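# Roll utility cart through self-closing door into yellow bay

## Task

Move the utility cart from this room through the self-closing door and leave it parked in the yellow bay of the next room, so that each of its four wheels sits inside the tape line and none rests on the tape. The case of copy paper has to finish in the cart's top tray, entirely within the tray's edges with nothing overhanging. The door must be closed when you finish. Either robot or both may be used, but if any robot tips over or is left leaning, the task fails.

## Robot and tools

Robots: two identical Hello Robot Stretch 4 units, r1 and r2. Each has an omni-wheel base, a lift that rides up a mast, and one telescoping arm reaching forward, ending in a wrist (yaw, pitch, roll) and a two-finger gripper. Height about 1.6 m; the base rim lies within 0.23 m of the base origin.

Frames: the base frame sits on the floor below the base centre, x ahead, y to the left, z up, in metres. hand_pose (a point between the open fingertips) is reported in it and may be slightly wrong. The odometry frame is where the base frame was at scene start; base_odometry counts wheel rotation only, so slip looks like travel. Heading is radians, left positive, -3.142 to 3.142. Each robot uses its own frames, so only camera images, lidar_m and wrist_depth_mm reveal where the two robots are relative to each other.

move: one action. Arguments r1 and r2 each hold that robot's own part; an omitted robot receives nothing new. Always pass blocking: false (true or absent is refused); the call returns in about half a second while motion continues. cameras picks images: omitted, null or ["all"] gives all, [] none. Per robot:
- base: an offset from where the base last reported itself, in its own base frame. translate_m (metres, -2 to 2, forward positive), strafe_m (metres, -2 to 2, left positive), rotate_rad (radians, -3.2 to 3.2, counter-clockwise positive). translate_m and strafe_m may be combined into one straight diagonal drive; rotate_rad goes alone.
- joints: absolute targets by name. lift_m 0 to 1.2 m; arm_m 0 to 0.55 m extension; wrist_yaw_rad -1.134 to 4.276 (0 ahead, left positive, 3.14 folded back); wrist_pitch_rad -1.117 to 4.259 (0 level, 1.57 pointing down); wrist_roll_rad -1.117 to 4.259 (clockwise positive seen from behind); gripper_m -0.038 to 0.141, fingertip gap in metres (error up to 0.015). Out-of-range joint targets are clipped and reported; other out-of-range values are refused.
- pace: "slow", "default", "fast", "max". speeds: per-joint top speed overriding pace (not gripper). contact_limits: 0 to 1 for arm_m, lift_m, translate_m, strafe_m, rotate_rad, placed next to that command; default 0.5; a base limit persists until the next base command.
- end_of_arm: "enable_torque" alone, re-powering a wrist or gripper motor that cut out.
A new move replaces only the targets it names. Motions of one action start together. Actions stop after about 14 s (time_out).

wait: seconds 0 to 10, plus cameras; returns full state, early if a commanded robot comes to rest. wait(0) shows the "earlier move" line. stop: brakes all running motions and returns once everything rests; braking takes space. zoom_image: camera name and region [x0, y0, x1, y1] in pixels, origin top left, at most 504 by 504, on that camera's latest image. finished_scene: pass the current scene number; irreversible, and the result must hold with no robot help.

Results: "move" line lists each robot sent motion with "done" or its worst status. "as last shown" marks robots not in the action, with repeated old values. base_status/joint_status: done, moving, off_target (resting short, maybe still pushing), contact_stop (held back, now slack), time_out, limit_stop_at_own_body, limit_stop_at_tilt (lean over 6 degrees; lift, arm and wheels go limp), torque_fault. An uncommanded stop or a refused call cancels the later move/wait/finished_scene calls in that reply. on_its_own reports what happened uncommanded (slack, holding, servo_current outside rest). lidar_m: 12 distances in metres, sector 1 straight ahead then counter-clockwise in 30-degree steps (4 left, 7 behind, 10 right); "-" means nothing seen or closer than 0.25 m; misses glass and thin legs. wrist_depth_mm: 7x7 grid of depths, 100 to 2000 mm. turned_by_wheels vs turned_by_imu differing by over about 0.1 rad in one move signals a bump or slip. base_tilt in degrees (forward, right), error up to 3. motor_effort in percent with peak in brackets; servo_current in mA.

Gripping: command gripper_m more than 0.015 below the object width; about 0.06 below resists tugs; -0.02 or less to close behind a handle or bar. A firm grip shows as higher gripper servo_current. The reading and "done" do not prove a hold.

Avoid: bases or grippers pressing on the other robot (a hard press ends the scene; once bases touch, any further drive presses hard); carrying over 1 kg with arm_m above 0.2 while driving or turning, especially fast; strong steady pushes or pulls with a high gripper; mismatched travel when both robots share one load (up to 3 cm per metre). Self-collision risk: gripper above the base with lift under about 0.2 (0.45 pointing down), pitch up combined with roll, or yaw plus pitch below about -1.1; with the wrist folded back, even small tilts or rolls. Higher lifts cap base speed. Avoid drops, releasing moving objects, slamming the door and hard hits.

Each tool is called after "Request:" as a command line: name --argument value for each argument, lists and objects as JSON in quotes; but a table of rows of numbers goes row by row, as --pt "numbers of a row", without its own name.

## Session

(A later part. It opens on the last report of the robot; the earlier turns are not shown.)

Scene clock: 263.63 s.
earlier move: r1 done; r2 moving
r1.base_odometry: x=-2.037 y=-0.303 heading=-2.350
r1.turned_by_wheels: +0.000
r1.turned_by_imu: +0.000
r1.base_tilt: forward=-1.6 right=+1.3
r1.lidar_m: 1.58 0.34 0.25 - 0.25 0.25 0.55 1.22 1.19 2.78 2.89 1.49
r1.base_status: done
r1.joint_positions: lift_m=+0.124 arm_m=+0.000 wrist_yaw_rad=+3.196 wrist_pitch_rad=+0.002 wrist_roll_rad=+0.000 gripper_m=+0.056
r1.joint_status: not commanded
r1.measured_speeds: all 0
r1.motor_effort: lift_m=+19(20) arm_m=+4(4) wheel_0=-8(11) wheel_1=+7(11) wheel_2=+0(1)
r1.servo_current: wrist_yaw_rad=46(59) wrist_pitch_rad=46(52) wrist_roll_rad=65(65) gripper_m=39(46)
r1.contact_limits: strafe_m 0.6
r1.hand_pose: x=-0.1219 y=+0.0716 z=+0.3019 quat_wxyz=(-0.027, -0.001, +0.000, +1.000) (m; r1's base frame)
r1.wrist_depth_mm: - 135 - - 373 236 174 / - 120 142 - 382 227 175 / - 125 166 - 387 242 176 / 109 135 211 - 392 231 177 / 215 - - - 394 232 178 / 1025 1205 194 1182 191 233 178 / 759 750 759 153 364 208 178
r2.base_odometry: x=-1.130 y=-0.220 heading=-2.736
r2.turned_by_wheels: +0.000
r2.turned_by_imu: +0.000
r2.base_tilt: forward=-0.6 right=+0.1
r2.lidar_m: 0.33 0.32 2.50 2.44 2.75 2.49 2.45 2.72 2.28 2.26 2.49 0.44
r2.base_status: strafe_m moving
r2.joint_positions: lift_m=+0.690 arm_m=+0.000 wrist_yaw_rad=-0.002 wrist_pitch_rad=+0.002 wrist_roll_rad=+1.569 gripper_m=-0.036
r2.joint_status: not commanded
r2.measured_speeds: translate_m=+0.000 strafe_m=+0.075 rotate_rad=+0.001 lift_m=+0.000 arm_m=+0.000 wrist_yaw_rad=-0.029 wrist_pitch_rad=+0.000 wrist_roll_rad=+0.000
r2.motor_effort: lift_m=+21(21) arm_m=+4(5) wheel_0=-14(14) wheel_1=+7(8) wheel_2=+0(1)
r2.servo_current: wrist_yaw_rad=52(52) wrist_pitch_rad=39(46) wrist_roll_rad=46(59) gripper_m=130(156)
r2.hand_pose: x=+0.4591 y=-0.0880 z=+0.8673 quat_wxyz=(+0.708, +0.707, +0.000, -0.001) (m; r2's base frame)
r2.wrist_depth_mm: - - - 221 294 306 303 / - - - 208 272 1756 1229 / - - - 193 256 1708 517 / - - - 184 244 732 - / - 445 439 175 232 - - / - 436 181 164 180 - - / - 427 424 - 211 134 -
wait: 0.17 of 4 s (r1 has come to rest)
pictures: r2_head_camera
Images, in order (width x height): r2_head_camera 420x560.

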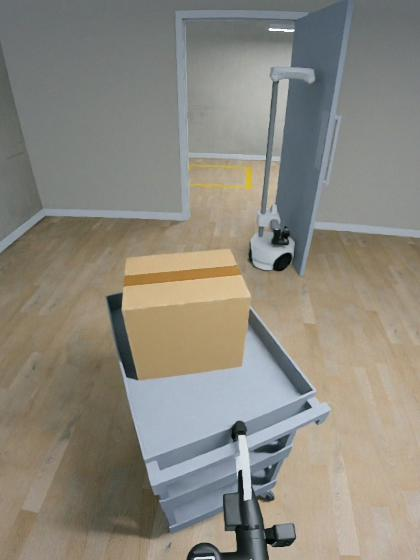

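Request:
wait --seconds 3 --cameras '["r2_head_camera","r1_head_camera"]'

Scene clock: 266.10 s.
earlier move: r2 done
r1.base_odometry: x=-2.037 y=-0.303 heading=-2.350
r1.turned_by_wheels: +0.000
r1.turned_by_imu: +0.000
r1.base_tilt: forward=-1.6 right=+1.3
r1.lidar_m: 1.69 0.34 0.25 - 0.25 0.25 0.54 1.20 1.15 2.77 2.91 1.52
r1.base_status: done
r1.joint_positions: lift_m=+0.124 arm_m=+0.000 wrist_yaw_rad=+3.196 wrist_pitch_rad=+0.002 wrist_roll_rad=+0.000 gripper_m=+0.056
r1.joint_status: not commanded
r1.measured_speeds: all 0
r1.motor_effort: lift_m=+19(20) arm_m=+4(4) wheel_0=-8(11) wheel_1=+7(11) wheel_2=+0(1)
r1.servo_current: wrist_yaw_rad=59(59) wrist_pitch_rad=46(52) wrist_roll_rad=39(72) gripper_m=39(46)
r1.contact_limits: strafe_m 0.6
r1.hand_pose: x=-0.1219 y=+0.0716 z=+0.3019 quat_wxyz=(-0.027, -0.001, +0.000, +1.000) (m; r1's base frame)
r1.wrist_depth_mm: - 135 - - 373 237 174 / - 121 142 - 382 228 175 / - 125 166 - 387 242 176 / 109 135 211 - 392 232 177 / 216 - - - 394 232 178 / 1008 1229 193 1182 191 232 178 / 768 750 759 153 364 208 177
r2.base_odometry: x=-1.061 y=-0.380 heading=-2.736
r2.turned_by_wheels: +0.000
r2.turned_by_imu: +0.000
r2.base_tilt: forward=-0.6 right=+0.1
r2.lidar_m: 0.35 0.35 2.31 2.30 2.53 2.47 2.42 2.71 2.47 2.43 2.69 0.44
r2.base_status: done
r2.joint_positions: lift_m=+0.690 arm_m=+0.000 wrist_yaw_rad=-0.009 wrist_pitch_rad=+0.002 wrist_roll_rad=+1.569 gripper_m=-0.037
r2.joint_status: not commanded
r2.measured_speeds: all 0
r2.motor_effort: lift_m=+21(21) arm_m=+4(5) wheel_0=-6(16) wheel_1=+3(9) wheel_2=-1(3)
r2.servo_current: wrist_yaw_rad=52(72) wrist_pitch_rad=39(46) wrist_roll_rad=52(65) gripper_m=104(156)
r2.hand_pose: x=+0.4585 y=-0.0900 z=+0.8673 quat_wxyz=(+0.708, +0.707, -0.002, -0.004) (m; r2's base frame)
r2.wrist_depth_mm: - - - 189 254 1576 1138 / - - - 185 247 1708 1138 / - - - 179 239 778 - / - 439 439 175 235 - - / - 442 442 170 228 809 - / - - 186 166 179 750 - / - 445 449 - 218 - -
wait: 0.67 of 3 s (r2 has come to rest)
pictures: r1_head_camera, r2_head_camera
Images, in order (width x height): r1_head_camera 420x560, r2_head_camera 420x560.

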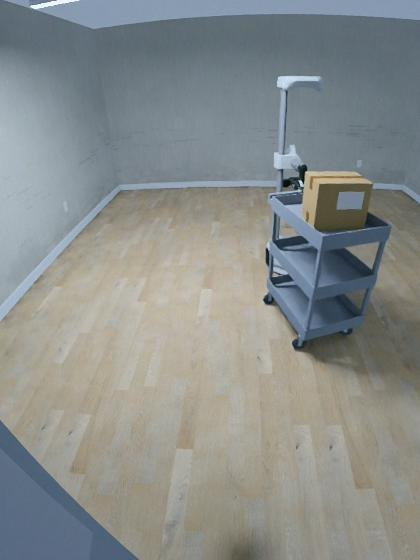

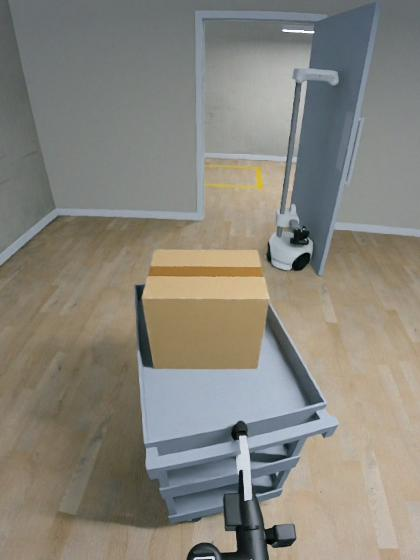

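Request:
move --blocking false --r2 '{"base":{"strafe_m":0.12},"pace":"slow"}' --cameras '[]'

Request:
wait --seconds 4 --cameras '["r2_head_camera","r2_head_right_camera","r2_wrist_camera"]'

Scene clock: 293.77 s.
move: r2 moving
r1: as last shown
r1.base_tilt: forward=-1.6 right=+1.2
r1.lidar_m: 1.75 0.34 0.25 - 0.25 0.25 0.52 1.23 1.20 2.77 2.93 1.54
r1.motor_effort: lift_m=+19(20) arm_m=+4(4) wheel_0=-8(8) wheel_1=+7(7) wheel_2=+0(0)
r1.servo_current: wrist_yaw_rad=46(52) wrist_pitch_rad=39(46) wrist_roll_rad=52(59) gripper_m=33(46)
r1.contact_limits: strafe_m 0.6
r1.wrist_depth_mm: - 135 - - 373 236 173 / - 120 143 - 382 227 174 / - 125 166 - 387 244 176 / 108 135 210 - 392 231 177 / 215 - - - 394 232 178 / 1008 1205 193 1160 191 233 178 / 759 759 768 153 364 208 178
r2.base_odometry: x=-1.055 y=-0.393 heading=-2.736
r2.turned_by_wheels: +0.000
r2.turned_by_imu: +0.000
r2.base_tilt: forward=-0.7 right=+0.0
r2.lidar_m: 0.35 0.37 2.30 2.27 2.53 2.44 2.42 2.69 2.48 2.45 2.74 0.43
r2.base_status: strafe_m moving
r2.joint_positions: lift_m=+0.690 arm_m=+0.000 wrist_yaw_rad=-0.009 wrist_pitch_rad=+0.002 wrist_roll_rad=+1.569 gripper_m=-0.037
r2.joint_status: not commanded
r2.measured_speeds: translate_m=+0.000 strafe_m=+0.057 rotate_rad=-0.002 lift_m=+0.000 arm_m=+0.000 wrist_yaw_rad=+0.000 wrist_pitch_rad=+0.000 wrist_roll_rad=+0.000
r2.motor_effort: lift_m=+21(21) arm_m=+4(4) wheel_0=-6(14) wheel_1=+7(8) wheel_2=+1(2)
r2.servo_current: wrist_yaw_rad=59(65) wrist_pitch_rad=46(46) wrist_roll_rad=52(52) gripper_m=117(117)
r2.hand_pose: x=+0.4585 y=-0.0900 z=+0.8673 quat_wxyz=(+0.708, +0.707, -0.002, -0.004) (m; r2's base frame)
r2.wrist_depth_mm: - - - 188 253 1661 1182 / - - - 184 246 1756 1138 / - - - 178 239 759 - / - 442 439 174 234 - - / - - 442 169 228 809 - / - - 185 165 179 741 - / - 449 449 - 218 - -
pictures: none
No camera images: "cameras" was empty.

Scene clock: 295.60 s.
earlier move: r2 done
r1.base_odometry: x=-2.037 y=-0.303 heading=-2.350
r1.turned_by_wheels: +0.000
r1.turned_by_imu: +0.000
r1.base_tilt: forward=-1.6 right=+1.3
r1.lidar_m: 1.88 0.34 0.25 - 0.25 0.25 0.52 1.22 1.17 2.78 2.91 1.55
r1.base_status: not commanded
r1.joint_positions: lift_m=+0.124 arm_m=+0.000 wrist_yaw_rad=+3.196 wrist_pitch_rad=+0.002 wrist_roll_rad=+0.000 gripper_m=+0.056
r1.joint_status: not commanded
r1.measured_speeds: all 0
r1.motor_effort: lift_m=+20(20) arm_m=+4(4) wheel_0=-8(8) wheel_1=+7(7) wheel_2=+0(0)
r1.servo_current: wrist_yaw_rad=52(65) wrist_pitch_rad=46(52) wrist_roll_rad=65(65) gripper_m=39(46)
r1.contact_limits: strafe_m 0.6
r1.hand_pose: x=-0.1219 y=+0.0716 z=+0.3019 quat_wxyz=(-0.027, -0.001, +0.000, +1.000) (m; r1's base frame)
r1.wrist_depth_mm: - 135 - - 375 236 173 / - 121 143 - 382 229 175 / - 125 166 - 389 243 176 / 109 135 211 - 389 230 177 / 215 - - - 394 232 178 / 1008 1205 194 1182 191 232 178 / 759 759 750 153 366 207 178
r2.base_odometry: x=-1.014 y=-0.490 heading=-2.736
r2.turned_by_wheels: +0.000
r2.turned_by_imu: +0.000
r2.base_tilt: forward=-0.7 right=+0.1
r2.lidar_m: 0.36 0.41 2.20 2.16 2.38 2.43 2.42 2.66 2.58 2.55 2.84 0.42
r2.base_status: done
r2.joint_positions: lift_m=+0.690 arm_m=+0.000 wrist_yaw_rad=-0.009 wrist_pitch_rad=+0.002 wrist_roll_rad=+1.569 gripper_m=-0.037
r2.joint_status: not commanded
r2.measured_speeds: all 0
r2.motor_effort: lift_m=+21(21) arm_m=+4(5) wheel_0=-6(14) wheel_1=+3(9) wheel_2=+0(2)
r2.servo_current: wrist_yaw_rad=59(72) wrist_pitch_rad=39(46) wrist_roll_rad=59(59) gripper_m=104(117)
r2.hand_pose: x=+0.4585 y=-0.0900 z=+0.8673 quat_wxyz=(+0.708, +0.707, -0.002, -0.004) (m; r2's base frame)
r2.wrist_depth_mm: - - - 172 233 1618 1205 / - - - - 231 1618 - / - - - 169 229 778 - / - 442 439 168 227 809 - / - - 449 167 225 809 - / - - 185 165 179 - - / - - 466 - 222 - -
wait: 1.83 of 4 s (r2 has come to rest)
pictures: r2_head_camera, r2_head_right_camera, r2_wrist_camera
Images, in order (width x height): r2_head_camera 420x560, r2_head_right_camera 420x672, r2_wrist_camera 616x392.

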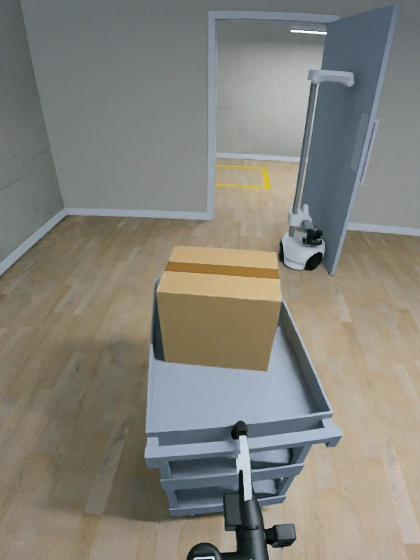

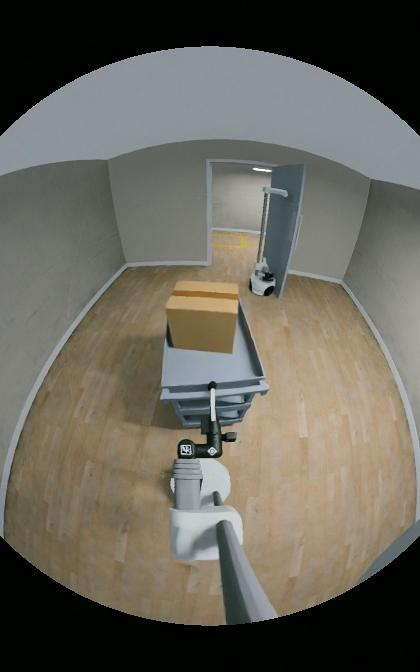

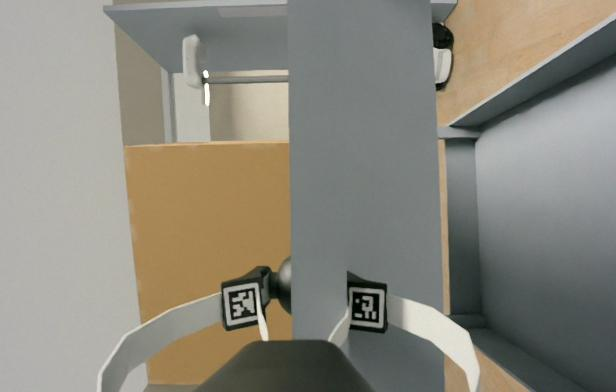

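Request:
move --blocking false --r2 '{"base":{"strafe_m":0.13},"pace":"slow"}' --cameras '[]'

Request:
wait --seconds 4 --cameras '[]'

Request:
move --blocking false --r2 '{"base":{"rotate_rad":-0.15},"pace":"slow"}' --cameras '[]'

Request:
wait --seconds 4 --cameras '["r2_head_camera","r2_head_right_camera"]'

Scene clock: 309.10 s.
move: r2 moving
r1: as last shown
r1.lidar_m: 1.88 0.34 0.25 - 0.25 0.25 0.54 1.20 1.18 2.77 2.93 1.57
r1.motor_effort: lift_m=+20(20) arm_m=+4(4) wheel_0=-7(8) wheel_1=+7(7) wheel_2=+0(0)
r1.servo_current: wrist_yaw_rad=52(65) wrist_pitch_rad=39(52) wrist_roll_rad=46(59) gripper_m=39(46)
r1.contact_limits: strafe_m 0.6
r1.wrist_depth_mm: - 134 - - 377 236 173 / - 121 143 - 384 228 175 / - 125 166 - 387 242 175 / 109 135 210 - 392 231 177 / 215 - - - 397 233 178 / 991 1255 193 1160 191 232 178 / 741 759 759 153 366 208 178
r2.base_odometry: x=-1.008 y=-0.503 heading=-2.736
r2.turned_by_wheels: +0.000
r2.turned_by_imu: +0.000
r2.base_tilt: forward=-0.7 right=+0.1
r2.lidar_m: 0.38 0.39 2.16 2.16 2.35 2.45 2.41 2.66 2.60 2.58 2.84 0.44
r2.base_status: strafe_m moving
r2.joint_positions: lift_m=+0.690 arm_m=+0.000 wrist_yaw_rad=-0.009 wrist_pitch_rad=+0.002 wrist_roll_rad=+1.569 gripper_m=-0.037
r2.joint_status: not commanded
r2.measured_speeds: translate_m=+0.000 strafe_m=+0.057 rotate_rad=+0.001 lift_m=+0.000 arm_m=+0.000 wrist_yaw_rad=+0.000 wrist_pitch_rad=+0.000 wrist_roll_rad=+0.000
r2.motor_effort: lift_m=+21(21) arm_m=+4(4) wheel_0=-11(14) wheel_1=+8(8) wheel_2=-1(1)
r2.servo_current: wrist_yaw_rad=52(72) wrist_pitch_rad=39(46) wrist_roll_rad=39(59) gripper_m=111(111)
r2.hand_pose: x=+0.4585 y=-0.0900 z=+0.8673 quat_wxyz=(+0.708, +0.707, -0.002, -0.004) (m; r2's base frame)
r2.wrist_depth_mm: - - - 171 232 1618 1160 / - - - - 229 1576 - / - - 559 168 229 798 - / - 439 436 167 227 820 - / - - 449 166 225 809 - / - - 185 165 180 - - / - - 473 - 223 1661 -
pictures: none
No camera images: "cameras" was empty.

Scene clock: 311.03 s.
earlier move: r2 done
r1.base_odometry: x=-2.037 y=-0.303 heading=-2.350
r1.turned_by_wheels: +0.000
r1.turned_by_imu: +0.000
r1.base_tilt: forward=-1.6 right=+1.3
r1.lidar_m: 2.17 0.34 0.25 - 0.25 0.25 0.52 1.21 1.17 2.78 2.93 1.61
r1.base_status: not commanded
r1.joint_positions: lift_m=+0.124 arm_m=+0.000 wrist_yaw_rad=+3.196 wrist_pitch_rad=+0.002 wrist_roll_rad=+0.000 gripper_m=+0.056
r1.joint_status: not commanded
r1.measured_speeds: all 0
r1.motor_effort: lift_m=+19(20) arm_m=+4(4) wheel_0=-7(8) wheel_1=+7(7) wheel_2=+0(0)
r1.servo_current: wrist_yaw_rad=59(72) wrist_pitch_rad=39(52) wrist_roll_rad=39(65) gripper_m=39(46)
r1.contact_limits: strafe_m 0.6
r1.hand_pose: x=-0.1219 y=+0.0716 z=+0.3019 quat_wxyz=(-0.027, -0.001, +0.000, +1.000) (m; r1's base frame)
r1.wrist_depth_mm: - 135 - - 377 237 174 / - 120 143 - 379 227 174 / - 125 166 - 387 241 175 / 109 135 210 - 392 232 177 / 214 - - - 397 232 178 / 1008 1205 193 1182 191 232 179 / 750 759 750 153 366 208 178
r2.base_odometry: x=-0.963 y=-0.609 heading=-2.736
r2.turned_by_wheels: +0.000
r2.turned_by_imu: +0.000
r2.base_tilt: forward=-0.7 right=+0.1
r2.lidar_m: 0.38 0.42 2.07 2.03 2.24 2.42 2.39 2.67 2.73 2.70 2.94 0.42
r2.base_status: done
r2.joint_positions: lift_m=+0.690 arm_m=+0.000 wrist_yaw_rad=-0.009 wrist_pitch_rad=+0.002 wrist_roll_rad=+1.569 gripper_m=-0.037
r2.joint_status: not commanded
r2.measured_speeds: all 0
r2.motor_effort: lift_m=+21(21) arm_m=+4(5) wheel_0=-6(14) wheel_1=+4(8) wheel_2=+0(2)
r2.servo_current: wrist_yaw_rad=59(72) wrist_pitch_rad=39(46) wrist_roll_rad=39(59) gripper_m=104(117)
r2.hand_pose: x=+0.4585 y=-0.0900 z=+0.8673 quat_wxyz=(+0.708, +0.707, -0.002, -0.004) (m; r2's base frame)
r2.wrist_depth_mm: - - - 154 211 1618 535 / - - - 156 214 715 - / - 421 418 159 217 798 - / - 445 439 161 220 820 - / - - 459 164 224 - - / - - 186 165 179 - - / - - - - 229 1576 508
wait: 1.93 of 4 s (r2 has come to rest)
pictures: none
No camera images: "cameras" was empty.

Scene clock: 311.53 s.
move: r2 moving
r1: as last shown
r1.lidar_m: 2.08 0.32 0.25 - 0.25 0.25 0.53 1.21 1.16 2.77 2.92 1.61
r1.motor_effort: lift_m=+19(20) arm_m=+4(4) wheel_0=-8(8) wheel_1=+7(7) wheel_2=+0(0)
r1.servo_current: wrist_yaw_rad=26(59) wrist_pitch_rad=39(52) wrist_roll_rad=46(52) gripper_m=39(46)
r1.contact_limits: strafe_m 0.6
r1.wrist_depth_mm: - 135 - - 377 236 174 / - 121 142 - 382 228 175 / - 125 166 - 387 241 177 / 109 135 209 - 389 231 177 / 215 - - - 394 232 178 / 1008 1229 194 1182 190 232 178 / 750 759 741 153 364 208 178
r2.base_odometry: x=-0.963 y=-0.609 heading=-2.847
r2.turned_by_wheels: -0.111
r2.turned_by_imu: -0.108
r2.base_tilt: forward=-0.6 right=+0.1
r2.lidar_m: 0.38 0.37 2.13 2.03 2.16 2.49 2.39 2.53 2.74 2.68 2.83 0.42
r2.base_status: rotate_rad moving
r2.joint_positions: lift_m=+0.690 arm_m=+0.000 wrist_yaw_rad=+0.009 wrist_pitch_rad=+0.002 wrist_roll_rad=+1.569 gripper_m=-0.037
r2.joint_status: not commanded
r2.measured_speeds: translate_m=+0.001 strafe_m=+0.001 rotate_rad=-0.294 lift_m=+0.000 arm_m=+0.000 wrist_yaw_rad=+0.000 wrist_pitch_rad=+0.000 wrist_roll_rad=+0.000
r2.motor_effort: lift_m=+21(21) arm_m=+4(4) wheel_0=+11(12) wheel_1=+4(8) wheel_2=+13(13)
r2.servo_current: wrist_yaw_rad=72(72) wrist_pitch_rad=46(46) wrist_roll_rad=52(52) gripper_m=104(111)
r2.hand_pose: x=+0.4601 y=-0.0847 z=+0.8673 quat_wxyz=(+0.708, +0.707, +0.004, +0.003) (m; r2's base frame)
r2.wrist_depth_mm: - - - 166 224 1618 1205 / - - - 165 224 1618 - / - - 430 166 225 798 - / - 442 436 166 225 820 - / - - 452 166 226 831 - / - - 187 167 180 - - / - - 480 - 227 1661 -
pictures: none
No camera images: "cameras" was empty.

Scene clock: 312.10 s.
earlier move: r2 done
r1.base_odometry: x=-2.037 y=-0.303 heading=-2.350
r1.turned_by_wheels: +0.000
r1.turned_by_imu: +0.000
r1.base_tilt: forward=-1.6 right=+1.3
r1.lidar_m: 2.03 0.33 0.25 - 0.25 0.25 0.54 1.21 1.19 2.76 2.92 1.62
r1.base_status: not commanded
r1.joint_positions: lift_m=+0.124 arm_m=+0.000 wrist_yaw_rad=+3.196 wrist_pitch_rad=+0.002 wrist_roll_rad=+0.000 gripper_m=+0.056
r1.joint_status: not commanded
r1.measured_speeds: all 0
r1.motor_effort: lift_m=+19(20) arm_m=+4(4) wheel_0=-7(8) wheel_1=+7(7) wheel_2=+0(0)
r1.servo_current: wrist_yaw_rad=33(65) wrist_pitch_rad=39(52) wrist_roll_rad=52(59) gripper_m=39(46)
r1.contact_limits: strafe_m 0.6
r1.hand_pose: x=-0.1219 y=+0.0716 z=+0.3019 quat_wxyz=(-0.027, -0.001, +0.000, +1.000) (m; r1's base frame)
r1.wrist_depth_mm: - 135 - - 375 236 173 / - 121 143 - 384 228 174 / - 125 165 - 389 242 176 / 109 136 211 - 392 231 178 / 215 - - - 394 233 178 / 1008 1205 194 1160 191 233 178 / 750 759 759 153 362 208 178
r2.base_odometry: x=-0.963 y=-0.609 heading=-2.884
r2.turned_by_wheels: -0.037
r2.turned_by_imu: -0.036
r2.base_tilt: forward=-0.7 right=+0.1
r2.lidar_m: 0.37 0.38 2.13 2.03 2.15 2.47 2.39 2.49 2.75 2.68 2.81 0.41
r2.base_status: done
r2.joint_positions: lift_m=+0.690 arm_m=+0.000 wrist_yaw_rad=+0.009 wrist_pitch_rad=+0.002 wrist_roll_rad=+1.569 gripper_m=-0.037
r2.joint_status: not commanded
r2.measured_speeds: all 0
r2.motor_effort: lift_m=+21(21) arm_m=+4(4) wheel_0=+5(12) wheel_1=+5(8) wheel_2=+10(13)
r2.servo_current: wrist_yaw_rad=59(72) wrist_pitch_rad=39(46) wrist_roll_rad=46(52) gripper_m=104(117)
r2.hand_pose: x=+0.4601 y=-0.0847 z=+0.8673 quat_wxyz=(+0.708, +0.707, +0.004, +0.003) (m; r2's base frame)
r2.wrist_depth_mm: - - - 179 242 1708 1160 / - - - - 238 1708 539 / - - - 174 236 798 - / - 442 439 172 233 - - / - - 452 170 229 820 - / - - 185 167 179 - - / - - 466 - 224 - -
wait: 0.57 of 4 s (r2 has come to rest)
pictures: r2_head_camera, r2_head_right_camera
Images, in order (width x height): r2_head_camera 420x560, r2_head_right_camera 420x672.

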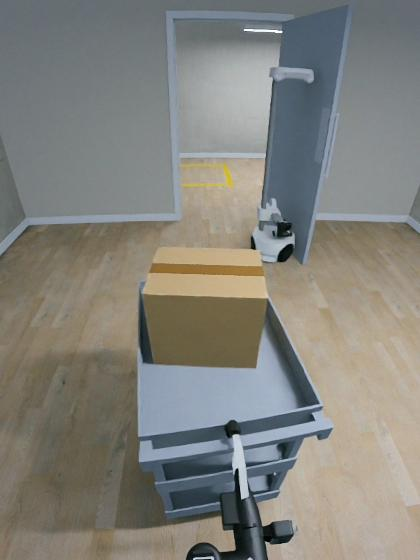

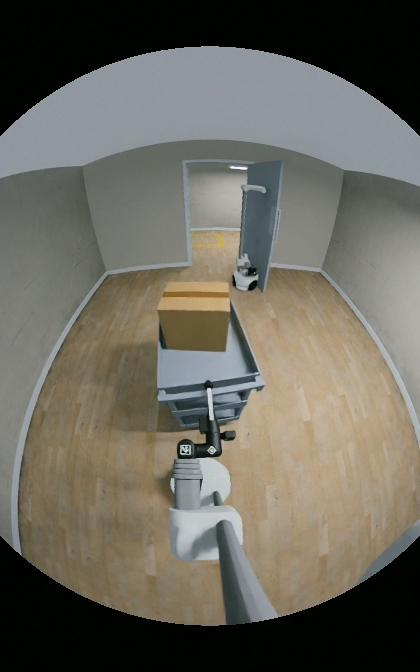

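Request:
move --blocking false --r2 '{"base":{"strafe_m":0.07},"pace":"slow"}' --cameras '[]'

Request:
wait --seconds 4 --cameras '[]'

Request:
move --blocking false --r2 '{"base":{"translate_m":0.35},"pace":"slow"}' --cameras '[]'

Request:
wait --seconds 6 --cameras '["r2_head_camera","r2_head_right_camera"]'

Scene clock: 330.47 s.
move: r2 moving
r1: as last shown
r1.base_tilt: forward=-1.6 right=+1.2
r1.lidar_m: 2.05 0.30 0.25 - 0.25 0.25 0.56 1.20 1.19 2.76 2.92 1.61
r1.servo_current: wrist_yaw_rad=52(65) wrist_pitch_rad=46(52) wrist_roll_rad=46(72) gripper_m=39(46)
r1.contact_limits: strafe_m 0.6
r1.wrist_depth_mm: - 135 - - 375 237 174 / - 121 143 - 382 227 175 / - 125 165 - 389 242 176 / 109 136 211 - 389 233 177 / 215 - - - 394 233 178 / 991 1229 194 1182 191 234 178 / 759 759 750 153 364 207 178
r2.base_odometry: x=-0.959 y=-0.623 heading=-2.884
r2.turned_by_wheels: +0.000
r2.turned_by_imu: +0.000
r2.base_tilt: forward=-0.7 right=+0.1
r2.lidar_m: 0.38 0.39 2.10 2.00 2.13 2.49 2.39 2.52 2.78 2.69 2.83 0.43
r2.base_status: strafe_m moving
r2.joint_positions: lift_m=+0.690 arm_m=+0.000 wrist_yaw_rad=+0.003 wrist_pitch_rad=+0.002 wrist_roll_rad=+1.569 gripper_m=-0.037
r2.joint_status: not commanded
r2.measured_speeds: translate_m=+0.000 strafe_m=+0.055 rotate_rad=+0.001 lift_m=+0.000 arm_m=+0.000 wrist_yaw_rad=-0.013 wrist_pitch_rad=+0.000 wrist_roll_rad=+0.000
r2.motor_effort: lift_m=+21(21) arm_m=+4(4) wheel_0=-12(12) wheel_1=+8(9) wheel_2=+1(8)
r2.servo_current: wrist_yaw_rad=52(72) wrist_pitch_rad=39(46) wrist_roll_rad=46(52) gripper_m=104(111)
r2.hand_pose: x=+0.4595 y=-0.0865 z=+0.8673 quat_wxyz=(+0.708, +0.707, +0.002, +0.000) (m; r2's base frame)
r2.wrist_depth_mm: - - - 180 242 1661 1182 / - - - 178 240 1708 544 / - - - 174 236 788 - / - 445 439 173 232 - - / - - 449 171 229 831 - / - - 186 167 180 - - / - - 462 - 224 - -
pictures: none
No camera images: "cameras" was empty.

Scene clock: 331.80 s.
earlier move: r2 done
r1.base_odometry: x=-2.037 y=-0.303 heading=-2.350
r1.turned_by_wheels: +0.000
r1.turned_by_imu: +0.000
r1.base_tilt: forward=-1.6 right=+1.3
r1.lidar_m: 2.18 0.34 0.25 - 0.25 0.25 0.55 1.22 1.17 2.78 2.92 1.63
r1.base_status: not commanded
r1.joint_positions: lift_m=+0.124 arm_m=+0.000 wrist_yaw_rad=+3.196 wrist_pitch_rad=+0.002 wrist_roll_rad=+0.000 gripper_m=+0.056
r1.joint_status: not commanded
r1.measured_speeds: all 0
r1.motor_effort: lift_m=+19(20) arm_m=+4(4) wheel_0=-8(8) wheel_1=+6(7) wheel_2=+0(0)
r1.servo_current: wrist_yaw_rad=39(65) wrist_pitch_rad=39(52) wrist_roll_rad=52(72) gripper_m=39(52)
r1.contact_limits: strafe_m 0.6
r1.hand_pose: x=-0.1219 y=+0.0716 z=+0.3019 quat_wxyz=(-0.027, -0.001, +0.000, +1.000) (m; r1's base frame)
r1.wrist_depth_mm: - 135 - - 377 236 173 / - 121 143 - 382 228 174 / - 125 165 - 384 242 176 / 109 135 211 - 389 232 178 / 214 - - - 392 232 178 / 1008 1205 193 1205 191 233 178 / 750 768 759 153 366 208 178
r2.base_odometry: x=-0.945 y=-0.677 heading=-2.885
r2.turned_by_wheels: +0.000
r2.turned_by_imu: +0.000
r2.base_tilt: forward=-0.7 right=+0.1
r2.lidar_m: 0.37 0.41 2.09 1.97 2.07 2.49 2.39 2.51 2.86 2.75 2.87 0.41
r2.base_status: done
r2.joint_positions: lift_m=+0.690 arm_m=+0.000 wrist_yaw_rad=-0.006 wrist_pitch_rad=+0.002 wrist_roll_rad=+1.569 gripper_m=-0.037
r2.joint_status: not commanded
r2.measured_speeds: all 0
r2.motor_effort: lift_m=+21(21) arm_m=+4(4) wheel_0=-7(13) wheel_1=+4(9) wheel_2=-1(8)
r2.servo_current: wrist_yaw_rad=59(72) wrist_pitch_rad=39(46) wrist_roll_rad=52(52) gripper_m=98(111)
r2.hand_pose: x=+0.4587 y=-0.0892 z=+0.8673 quat_wxyz=(+0.708, +0.707, -0.001, -0.003) (m; r2's base frame)
r2.wrist_depth_mm: - - - 173 234 1618 1182 / - - - - 231 1618 530 / - - - 169 229 778 - / - 439 439 168 227 820 - / - - 445 166 225 809 - / - - 182 165 179 - - / - - 466 - 222 - -
wait: 1.33 of 4 s (r2 has come to rest)
pictures: none
No camera images: "cameras" was empty.

Scene clock: 332.30 s.
move: r2 moving
r1: as last shown
r1.base_tilt: forward=-1.6 right=+1.2
r1.lidar_m: 2.19 0.38 0.25 - 0.25 0.25 0.52 1.24 1.18 2.77 2.90 1.61
r1.motor_effort: lift_m=+19(20) arm_m=+4(4) wheel_0=-8(8) wheel_1=+7(7) wheel_2=+0(0)
r1.servo_current: wrist_yaw_rad=46(59) wrist_pitch_rad=39(46) wrist_roll_rad=52(72) gripper_m=39(46)
r1.contact_limits: strafe_m 0.6
r1.wrist_depth_mm: - 135 - - 375 236 174 / - 121 143 - 382 229 174 / - 125 166 - 384 242 176 / 109 135 211 - 389 230 177 / 216 - - - 397 233 178 / 1025 1205 193 1160 191 232 178 / 750 750 759 153 364 208 178
r2.base_odometry: x=-0.957 y=-0.680 heading=-2.885
r2.turned_by_wheels: +0.000
r2.turned_by_imu: +0.000
r2.base_tilt: forward=-0.7 right=+0.1
r2.lidar_m: 0.36 0.38 2.08 1.97 2.04 2.48 2.41 2.52 2.86 2.75 2.86 0.42
r2.base_status: translate_m moving
r2.joint_positions: lift_m=+0.690 arm_m=+0.000 wrist_yaw_rad=-0.007 wrist_pitch_rad=+0.002 wrist_roll_rad=+1.569 gripper_m=-0.037
r2.joint_status: not commanded
r2.measured_speeds: translate_m=+0.048 strafe_m=+0.000 rotate_rad=+0.001 lift_m=+0.000 arm_m=+0.000 wrist_yaw_rad=+0.000 wrist_pitch_rad=+0.000 wrist_roll_rad=+0.000
r2.motor_effort: lift_m=+21(21) arm_m=+4(4) wheel_0=+9(10) wheel_1=+7(8) wheel_2=-17(18)
r2.servo_current: wrist_yaw_rad=52(65) wrist_pitch_rad=46(46) wrist_roll_rad=46(52) gripper_m=98(111)
r2.hand_pose: x=+0.4587 y=-0.0894 z=+0.8673 quat_wxyz=(+0.708, +0.707, -0.002, -0.003) (m; r2's base frame)
r2.wrist_depth_mm: - - - 173 232 1618 1182 / - - - - 230 1618 - / - - - 169 229 798 - / - 439 436 167 226 831 - / - - 445 166 224 809 - / - - 183 165 180 - - / - - 473 - 222 - -
pictures: none
No camera images: "cameras" was empty.

Scene clock: 336.60 s.
earlier move: r2 done
r1.base_odometry: x=-2.037 y=-0.303 heading=-2.350
r1.turned_by_wheels: +0.000
r1.turned_by_imu: +0.000
r1.base_tilt: forward=-1.6 right=+1.3
r1.lidar_m: 5.03 0.34 0.25 - 0.25 0.25 0.53 1.25 1.20 2.78 2.91 1.40
r1.base_status: not commanded
r1.joint_positions: lift_m=+0.124 arm_m=+0.000 wrist_yaw_rad=+3.196 wrist_pitch_rad=+0.002 wrist_roll_rad=+0.000 gripper_m=+0.056
r1.joint_status: not commanded
r1.measured_speeds: all 0
r1.motor_effort: lift_m=+20(20) arm_m=+4(4) wheel_0=-8(8) wheel_1=+7(7) wheel_2=+0(0)
r1.servo_current: wrist_yaw_rad=52(72) wrist_pitch_rad=46(52) wrist_roll_rad=46(72) gripper_m=46(46)
r1.contact_limits: strafe_m 0.6
r1.hand_pose: x=-0.1219 y=+0.0716 z=+0.3019 quat_wxyz=(-0.027, -0.001, +0.000, +1.000) (m; r1's base frame)
r1.wrist_depth_mm: - 135 - - 377 236 173 / - 121 143 - 382 228 174 / - 125 166 - 387 243 175 / 109 135 211 - 392 231 177 / 215 - - - 394 232 178 / 1025 1205 193 1182 191 233 178 / 759 759 741 153 364 208 178
r2.base_odometry: x=-1.283 y=-0.766 heading=-2.884
r2.turned_by_wheels: +0.001
r2.turned_by_imu: +0.003
r2.base_tilt: forward=-0.6 right=+0.0
r2.lidar_m: 0.33 0.33 2.07 1.96 2.05 2.86 2.74 2.84 2.84 2.75 2.86 0.48
r2.base_status: done
r2.joint_positions: lift_m=+0.690 arm_m=+0.000 wrist_yaw_rad=+0.002 wrist_pitch_rad=+0.002 wrist_roll_rad=+1.569 gripper_m=-0.037
r2.joint_status: not commanded
r2.measured_speeds: all 0
r2.motor_effort: lift_m=+21(21) arm_m=+4(4) wheel_0=+9(13) wheel_1=+6(9) wheel_2=-6(18)
r2.servo_current: wrist_yaw_rad=39(65) wrist_pitch_rad=39(46) wrist_roll_rad=46(59) gripper_m=104(111)
r2.hand_pose: x=+0.4594 y=-0.0869 z=+0.8673 quat_wxyz=(+0.708, +0.707, +0.001, +0.000) (m; r2's base frame)
r2.wrist_depth_mm: - - - 237 304 310 1078 / - - - 218 285 1618 1205 / - - - 204 266 1708 521 / - - - 189 250 1618 - / - - 442 178 235 - - / - 433 186 164 179 778 - / - - 421 - 212 741 -
wait: 4.30 of 6 s (r2 has come to rest)
pictures: r2_head_camera, r2_head_right_camera
Images, in order (width x height): r2_head_camera 420x560, r2_head_right_camera 420x672.

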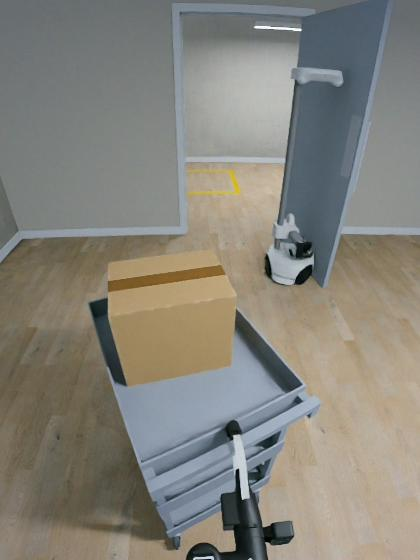

